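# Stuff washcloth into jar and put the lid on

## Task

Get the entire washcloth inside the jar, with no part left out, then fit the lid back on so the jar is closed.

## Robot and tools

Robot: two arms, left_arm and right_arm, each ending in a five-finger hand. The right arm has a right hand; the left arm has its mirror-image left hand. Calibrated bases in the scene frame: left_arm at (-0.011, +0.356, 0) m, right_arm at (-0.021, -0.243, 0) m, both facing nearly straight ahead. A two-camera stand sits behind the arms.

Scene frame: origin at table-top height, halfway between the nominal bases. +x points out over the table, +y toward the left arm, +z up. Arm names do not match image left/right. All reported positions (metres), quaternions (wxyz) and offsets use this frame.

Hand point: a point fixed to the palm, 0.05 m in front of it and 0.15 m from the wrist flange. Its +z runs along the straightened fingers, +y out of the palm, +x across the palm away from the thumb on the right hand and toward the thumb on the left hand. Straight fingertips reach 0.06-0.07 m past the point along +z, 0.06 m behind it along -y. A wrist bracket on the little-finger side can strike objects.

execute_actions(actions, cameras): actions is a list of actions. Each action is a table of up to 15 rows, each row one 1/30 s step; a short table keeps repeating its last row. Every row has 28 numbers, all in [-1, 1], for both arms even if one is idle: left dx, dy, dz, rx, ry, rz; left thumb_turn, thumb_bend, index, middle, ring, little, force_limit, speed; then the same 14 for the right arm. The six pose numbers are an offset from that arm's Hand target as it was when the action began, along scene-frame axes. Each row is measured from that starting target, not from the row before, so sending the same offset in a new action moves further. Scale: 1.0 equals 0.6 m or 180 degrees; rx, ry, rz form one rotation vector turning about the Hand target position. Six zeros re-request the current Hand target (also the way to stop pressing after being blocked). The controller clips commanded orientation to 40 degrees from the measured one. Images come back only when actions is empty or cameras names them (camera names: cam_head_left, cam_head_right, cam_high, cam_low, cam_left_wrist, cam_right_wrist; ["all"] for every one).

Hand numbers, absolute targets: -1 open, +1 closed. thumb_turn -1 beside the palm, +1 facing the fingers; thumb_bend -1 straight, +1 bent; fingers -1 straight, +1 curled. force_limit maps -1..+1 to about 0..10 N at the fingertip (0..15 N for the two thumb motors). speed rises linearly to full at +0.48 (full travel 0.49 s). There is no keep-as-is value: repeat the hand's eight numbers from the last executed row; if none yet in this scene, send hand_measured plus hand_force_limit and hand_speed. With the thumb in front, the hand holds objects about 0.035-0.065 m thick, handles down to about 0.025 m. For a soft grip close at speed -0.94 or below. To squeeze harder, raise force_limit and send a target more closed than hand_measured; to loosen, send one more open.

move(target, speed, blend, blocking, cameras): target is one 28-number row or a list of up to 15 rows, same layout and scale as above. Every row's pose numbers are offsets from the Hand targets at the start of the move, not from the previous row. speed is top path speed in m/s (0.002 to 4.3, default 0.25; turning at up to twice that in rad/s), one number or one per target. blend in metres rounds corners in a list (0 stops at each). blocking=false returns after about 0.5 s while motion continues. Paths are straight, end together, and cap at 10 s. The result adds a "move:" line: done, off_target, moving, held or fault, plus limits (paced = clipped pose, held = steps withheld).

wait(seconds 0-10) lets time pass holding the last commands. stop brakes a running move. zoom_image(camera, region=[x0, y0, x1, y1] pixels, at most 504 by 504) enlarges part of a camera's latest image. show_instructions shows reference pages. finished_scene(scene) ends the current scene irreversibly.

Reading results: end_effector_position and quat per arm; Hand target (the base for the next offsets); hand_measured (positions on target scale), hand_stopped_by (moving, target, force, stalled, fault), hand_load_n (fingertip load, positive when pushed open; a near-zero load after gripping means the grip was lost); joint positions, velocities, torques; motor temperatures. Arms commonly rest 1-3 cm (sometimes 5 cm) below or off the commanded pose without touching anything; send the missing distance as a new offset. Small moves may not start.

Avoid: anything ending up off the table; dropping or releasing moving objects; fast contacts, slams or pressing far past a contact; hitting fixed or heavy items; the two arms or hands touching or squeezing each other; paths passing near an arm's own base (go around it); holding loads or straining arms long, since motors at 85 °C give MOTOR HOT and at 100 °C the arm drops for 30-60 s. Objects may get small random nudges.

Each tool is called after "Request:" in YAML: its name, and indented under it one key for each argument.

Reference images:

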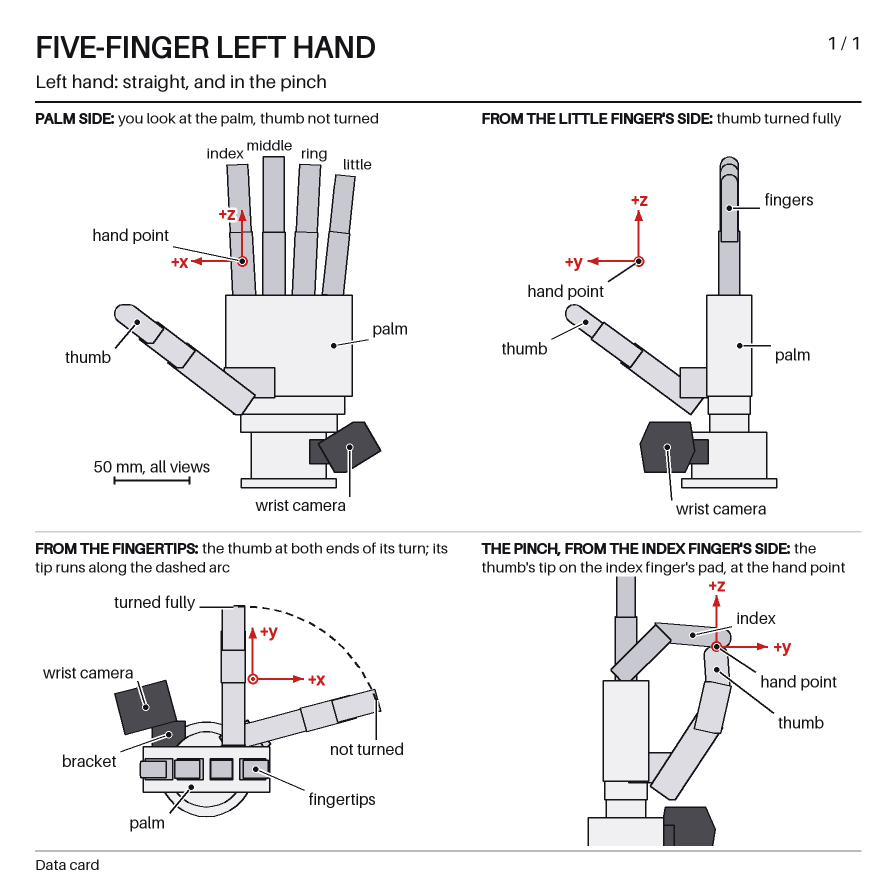

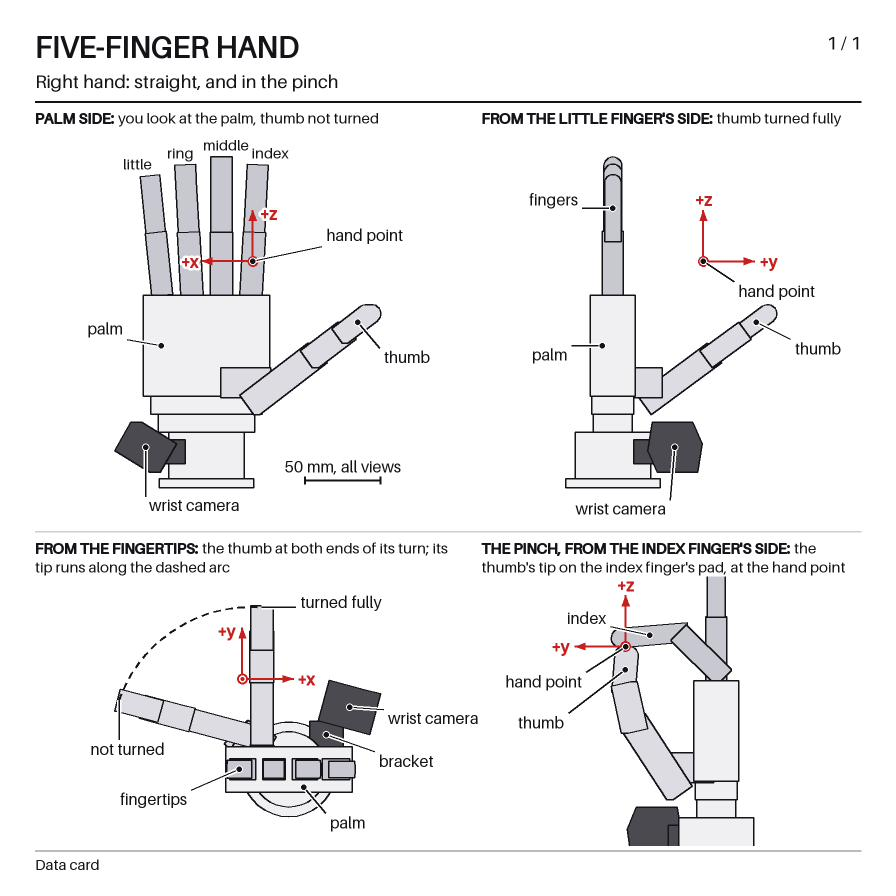

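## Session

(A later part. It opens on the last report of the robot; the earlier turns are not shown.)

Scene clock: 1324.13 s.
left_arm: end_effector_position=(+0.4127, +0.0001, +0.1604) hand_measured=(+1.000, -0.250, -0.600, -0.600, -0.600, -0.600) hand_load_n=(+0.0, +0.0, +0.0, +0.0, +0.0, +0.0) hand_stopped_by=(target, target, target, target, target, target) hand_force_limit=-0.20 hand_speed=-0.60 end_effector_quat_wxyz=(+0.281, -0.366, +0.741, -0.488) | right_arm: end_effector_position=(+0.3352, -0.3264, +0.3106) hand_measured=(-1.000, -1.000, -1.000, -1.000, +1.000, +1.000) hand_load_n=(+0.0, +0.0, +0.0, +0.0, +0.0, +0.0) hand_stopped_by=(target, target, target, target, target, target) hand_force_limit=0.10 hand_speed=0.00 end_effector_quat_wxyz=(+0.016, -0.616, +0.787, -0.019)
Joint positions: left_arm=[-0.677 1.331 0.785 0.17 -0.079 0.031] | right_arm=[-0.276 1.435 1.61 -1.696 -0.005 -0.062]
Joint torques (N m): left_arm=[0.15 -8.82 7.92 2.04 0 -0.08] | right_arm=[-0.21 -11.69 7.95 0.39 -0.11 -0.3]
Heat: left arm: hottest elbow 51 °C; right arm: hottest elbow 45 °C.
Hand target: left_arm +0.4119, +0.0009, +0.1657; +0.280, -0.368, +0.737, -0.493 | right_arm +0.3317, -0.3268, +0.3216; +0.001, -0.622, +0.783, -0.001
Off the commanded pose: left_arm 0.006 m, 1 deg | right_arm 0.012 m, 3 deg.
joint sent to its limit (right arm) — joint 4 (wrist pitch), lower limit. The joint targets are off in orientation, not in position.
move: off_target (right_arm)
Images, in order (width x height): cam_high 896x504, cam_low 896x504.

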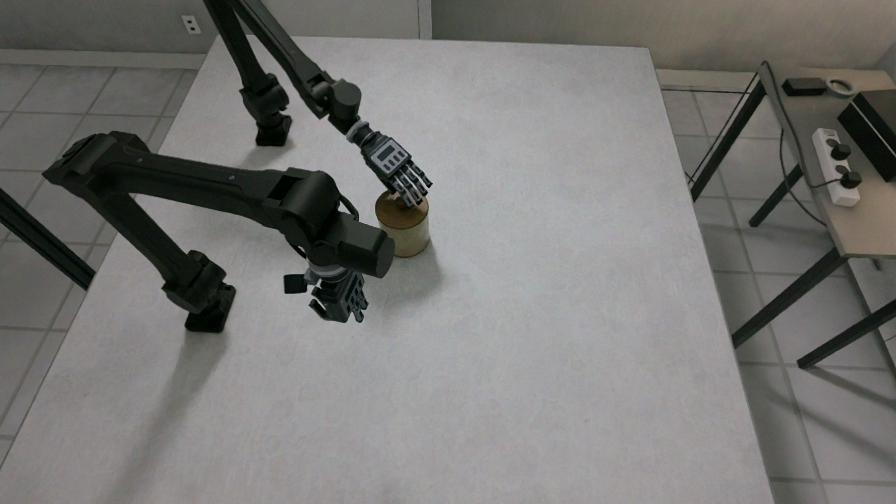

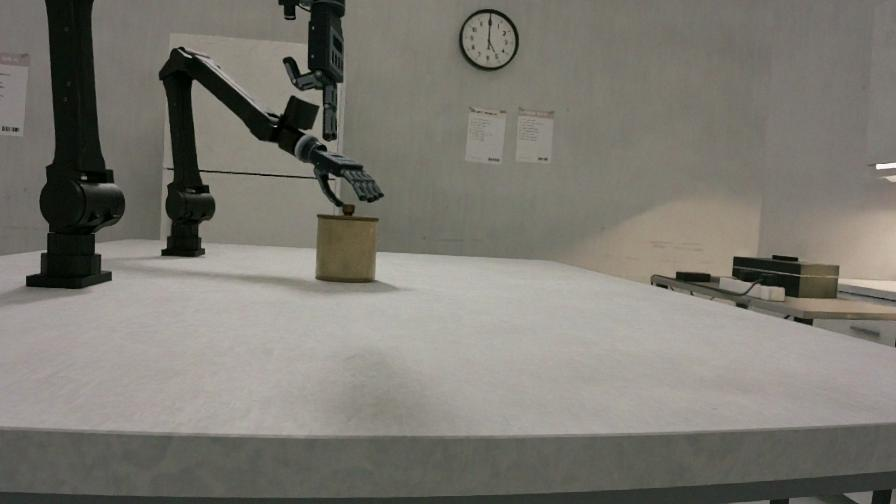

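Request:
move:
  target:
    - [-0.01,0.01,0.25,0,0,0,1,-0.25,-0.6,-0.6,-0.6,-0.6,-0.2,-0.6, 0,0,0,0,0,0,-1,-1,-1,-1,1,1,0.1,0]
  speed: 0.12
  cameras: ["cam_high","cam_low","cam_head_left","cam_head_right"]

Request:
zoom_image:
  camera: "cam_low"
  region: [300, 190, 400, 290]

Request:
zoom_image:
  camera: "cam_high"
  region: [360, 165, 450, 265]

Request:
zoom_image:
  camera: "cam_head_right"
  region: [380, 190, 480, 290]

Scene clock: 1332.87 s.
left_arm: end_effector_position=(+0.3956, +0.0132, +0.2781) hand_measured=(+1.000, -0.250, -0.600, -0.600, -0.600, -0.600) hand_load_n=(+0.0, +0.0, +0.0, +0.0, +0.0, +0.0) hand_stopped_by=(target, target, target, target, target, target) hand_force_limit=-0.20 hand_speed=-0.60 end_effector_quat_wxyz=(+0.271, -0.371, +0.753, -0.471) | right_arm: end_effector_position=(+0.3352, -0.3264, +0.3106) hand_measured=(-1.000, -1.000, -1.000, -1.000, +1.000, +1.000) hand_load_n=(+0.0, +0.0, +0.0, +0.0, +0.0, +0.0) hand_stopped_by=(target, target, target, target, target, target) hand_force_limit=0.10 hand_speed=0.00 end_effector_quat_wxyz=(+0.016, -0.616, +0.787, -0.019)
Joint positions: left_arm=[-0.677 1.161 1.002 -0.264 -0.076 0.031] | right_arm=[-0.276 1.435 1.61 -1.696 -0.005 -0.062]
Joint torques (N m): left_arm=[0.73 -7.36 13.9 1.73 -0.04 -0.06] | right_arm=[-0.15 -11.69 7.97 0.35 -0.11 -0.31]
Heat: left arm: hottest elbow 52 °C; right arm: hottest elbow 45 °C.
Hand target: left_arm +0.4059, +0.0069, +0.3158; +0.280, -0.368, +0.737, -0.493 | right_arm +0.3317, -0.3268, +0.3216; +0.001, -0.622, +0.783, -0.001
Off the commanded pose: left_arm 0.039 m, 3 deg | right_arm 0.012 m, 3 deg.
joint sent to its limit (right arm) — joint 4 (wrist pitch), lower limit. The joint targets are off in orientation, not in position.
move: off_target (left_arm, right_arm)
Images, in order (width x height): cam_head_left 896x504, cam_head_right 896x504, cam_high 896x504, cam_low 896x504.

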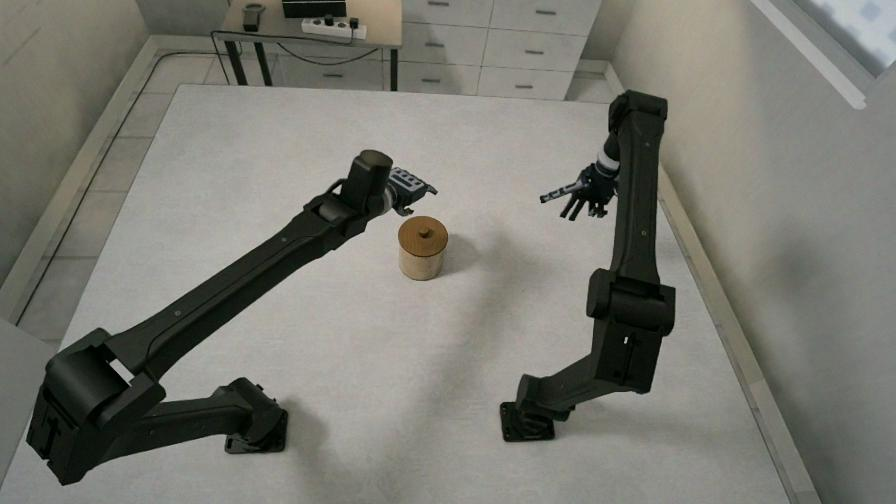

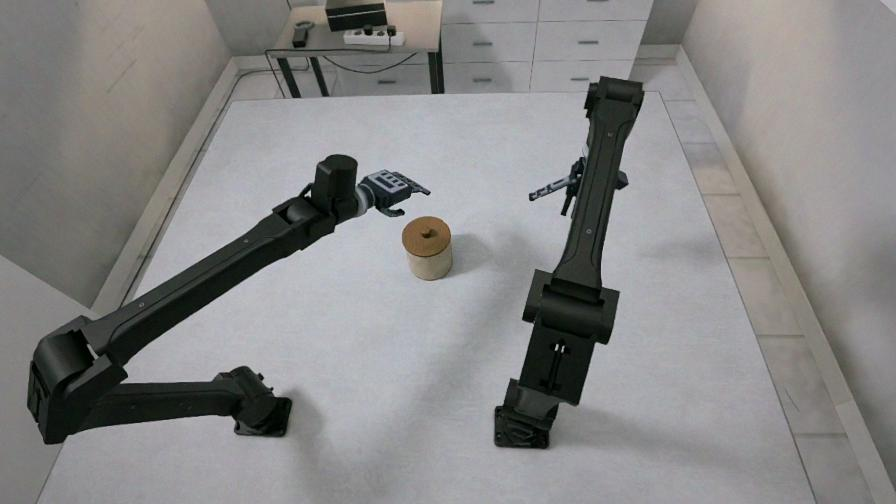

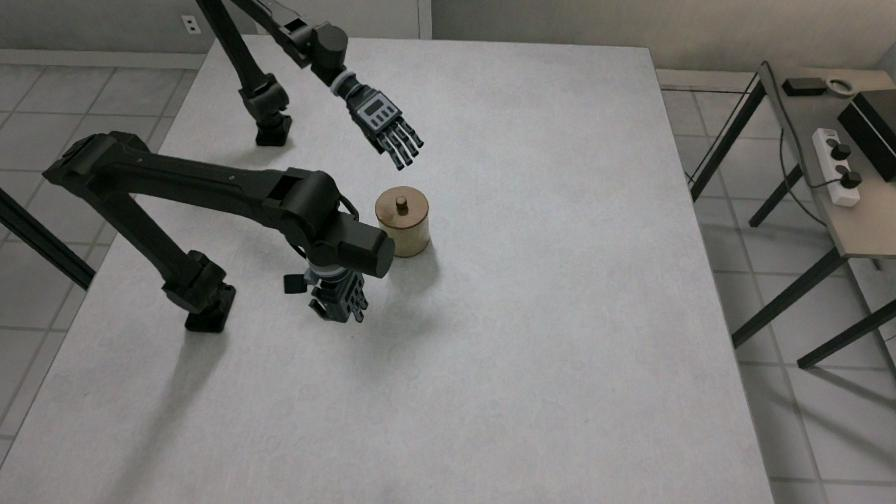

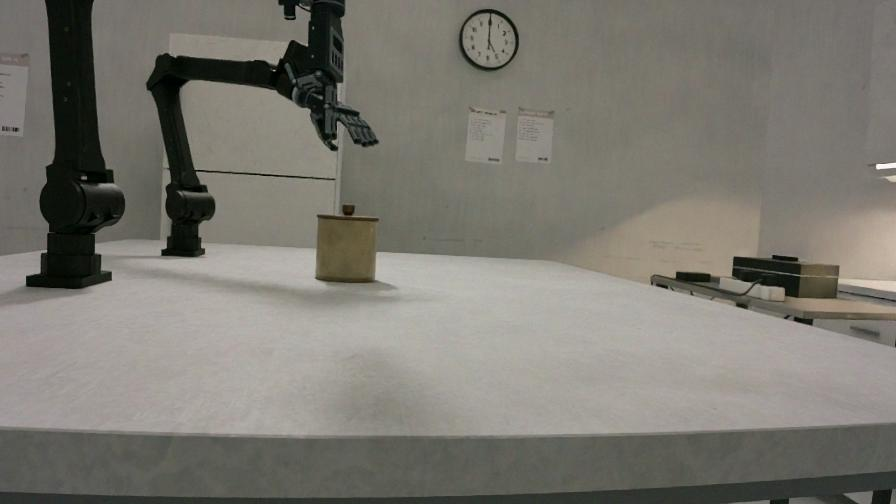

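Scaled by 5.040 from the camera's 896x504 image, which has a finer 1280x720 frame.

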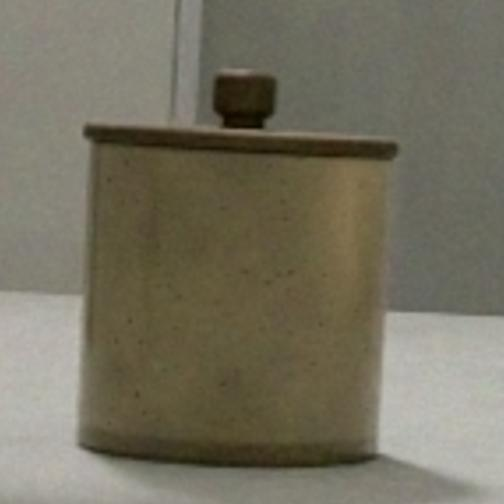

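Scaled by 5.040 from the camera's 896x504 image, which has a finer 1280x720 frame.

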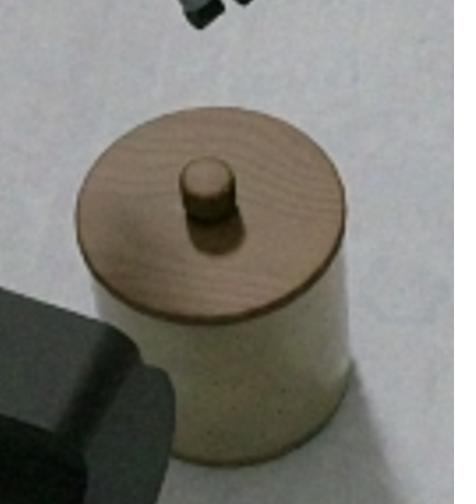

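Scaled by 5.040 from the camera's 896x504 image, which has a finer 1280x720 frame.

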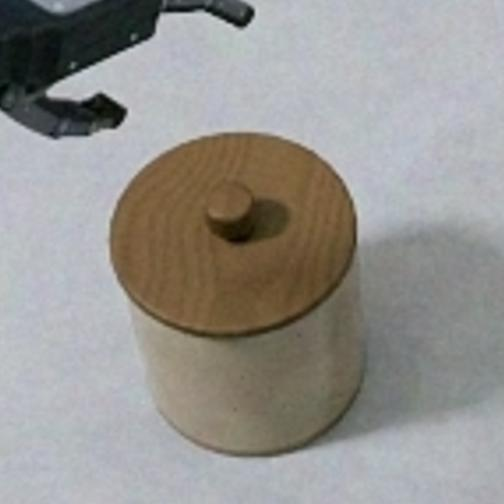

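The lid is seated level with no gap at the rim, and no cloth is showing.

Request:
finished_scene:
  scene: 2

The scene is finished: the task was done.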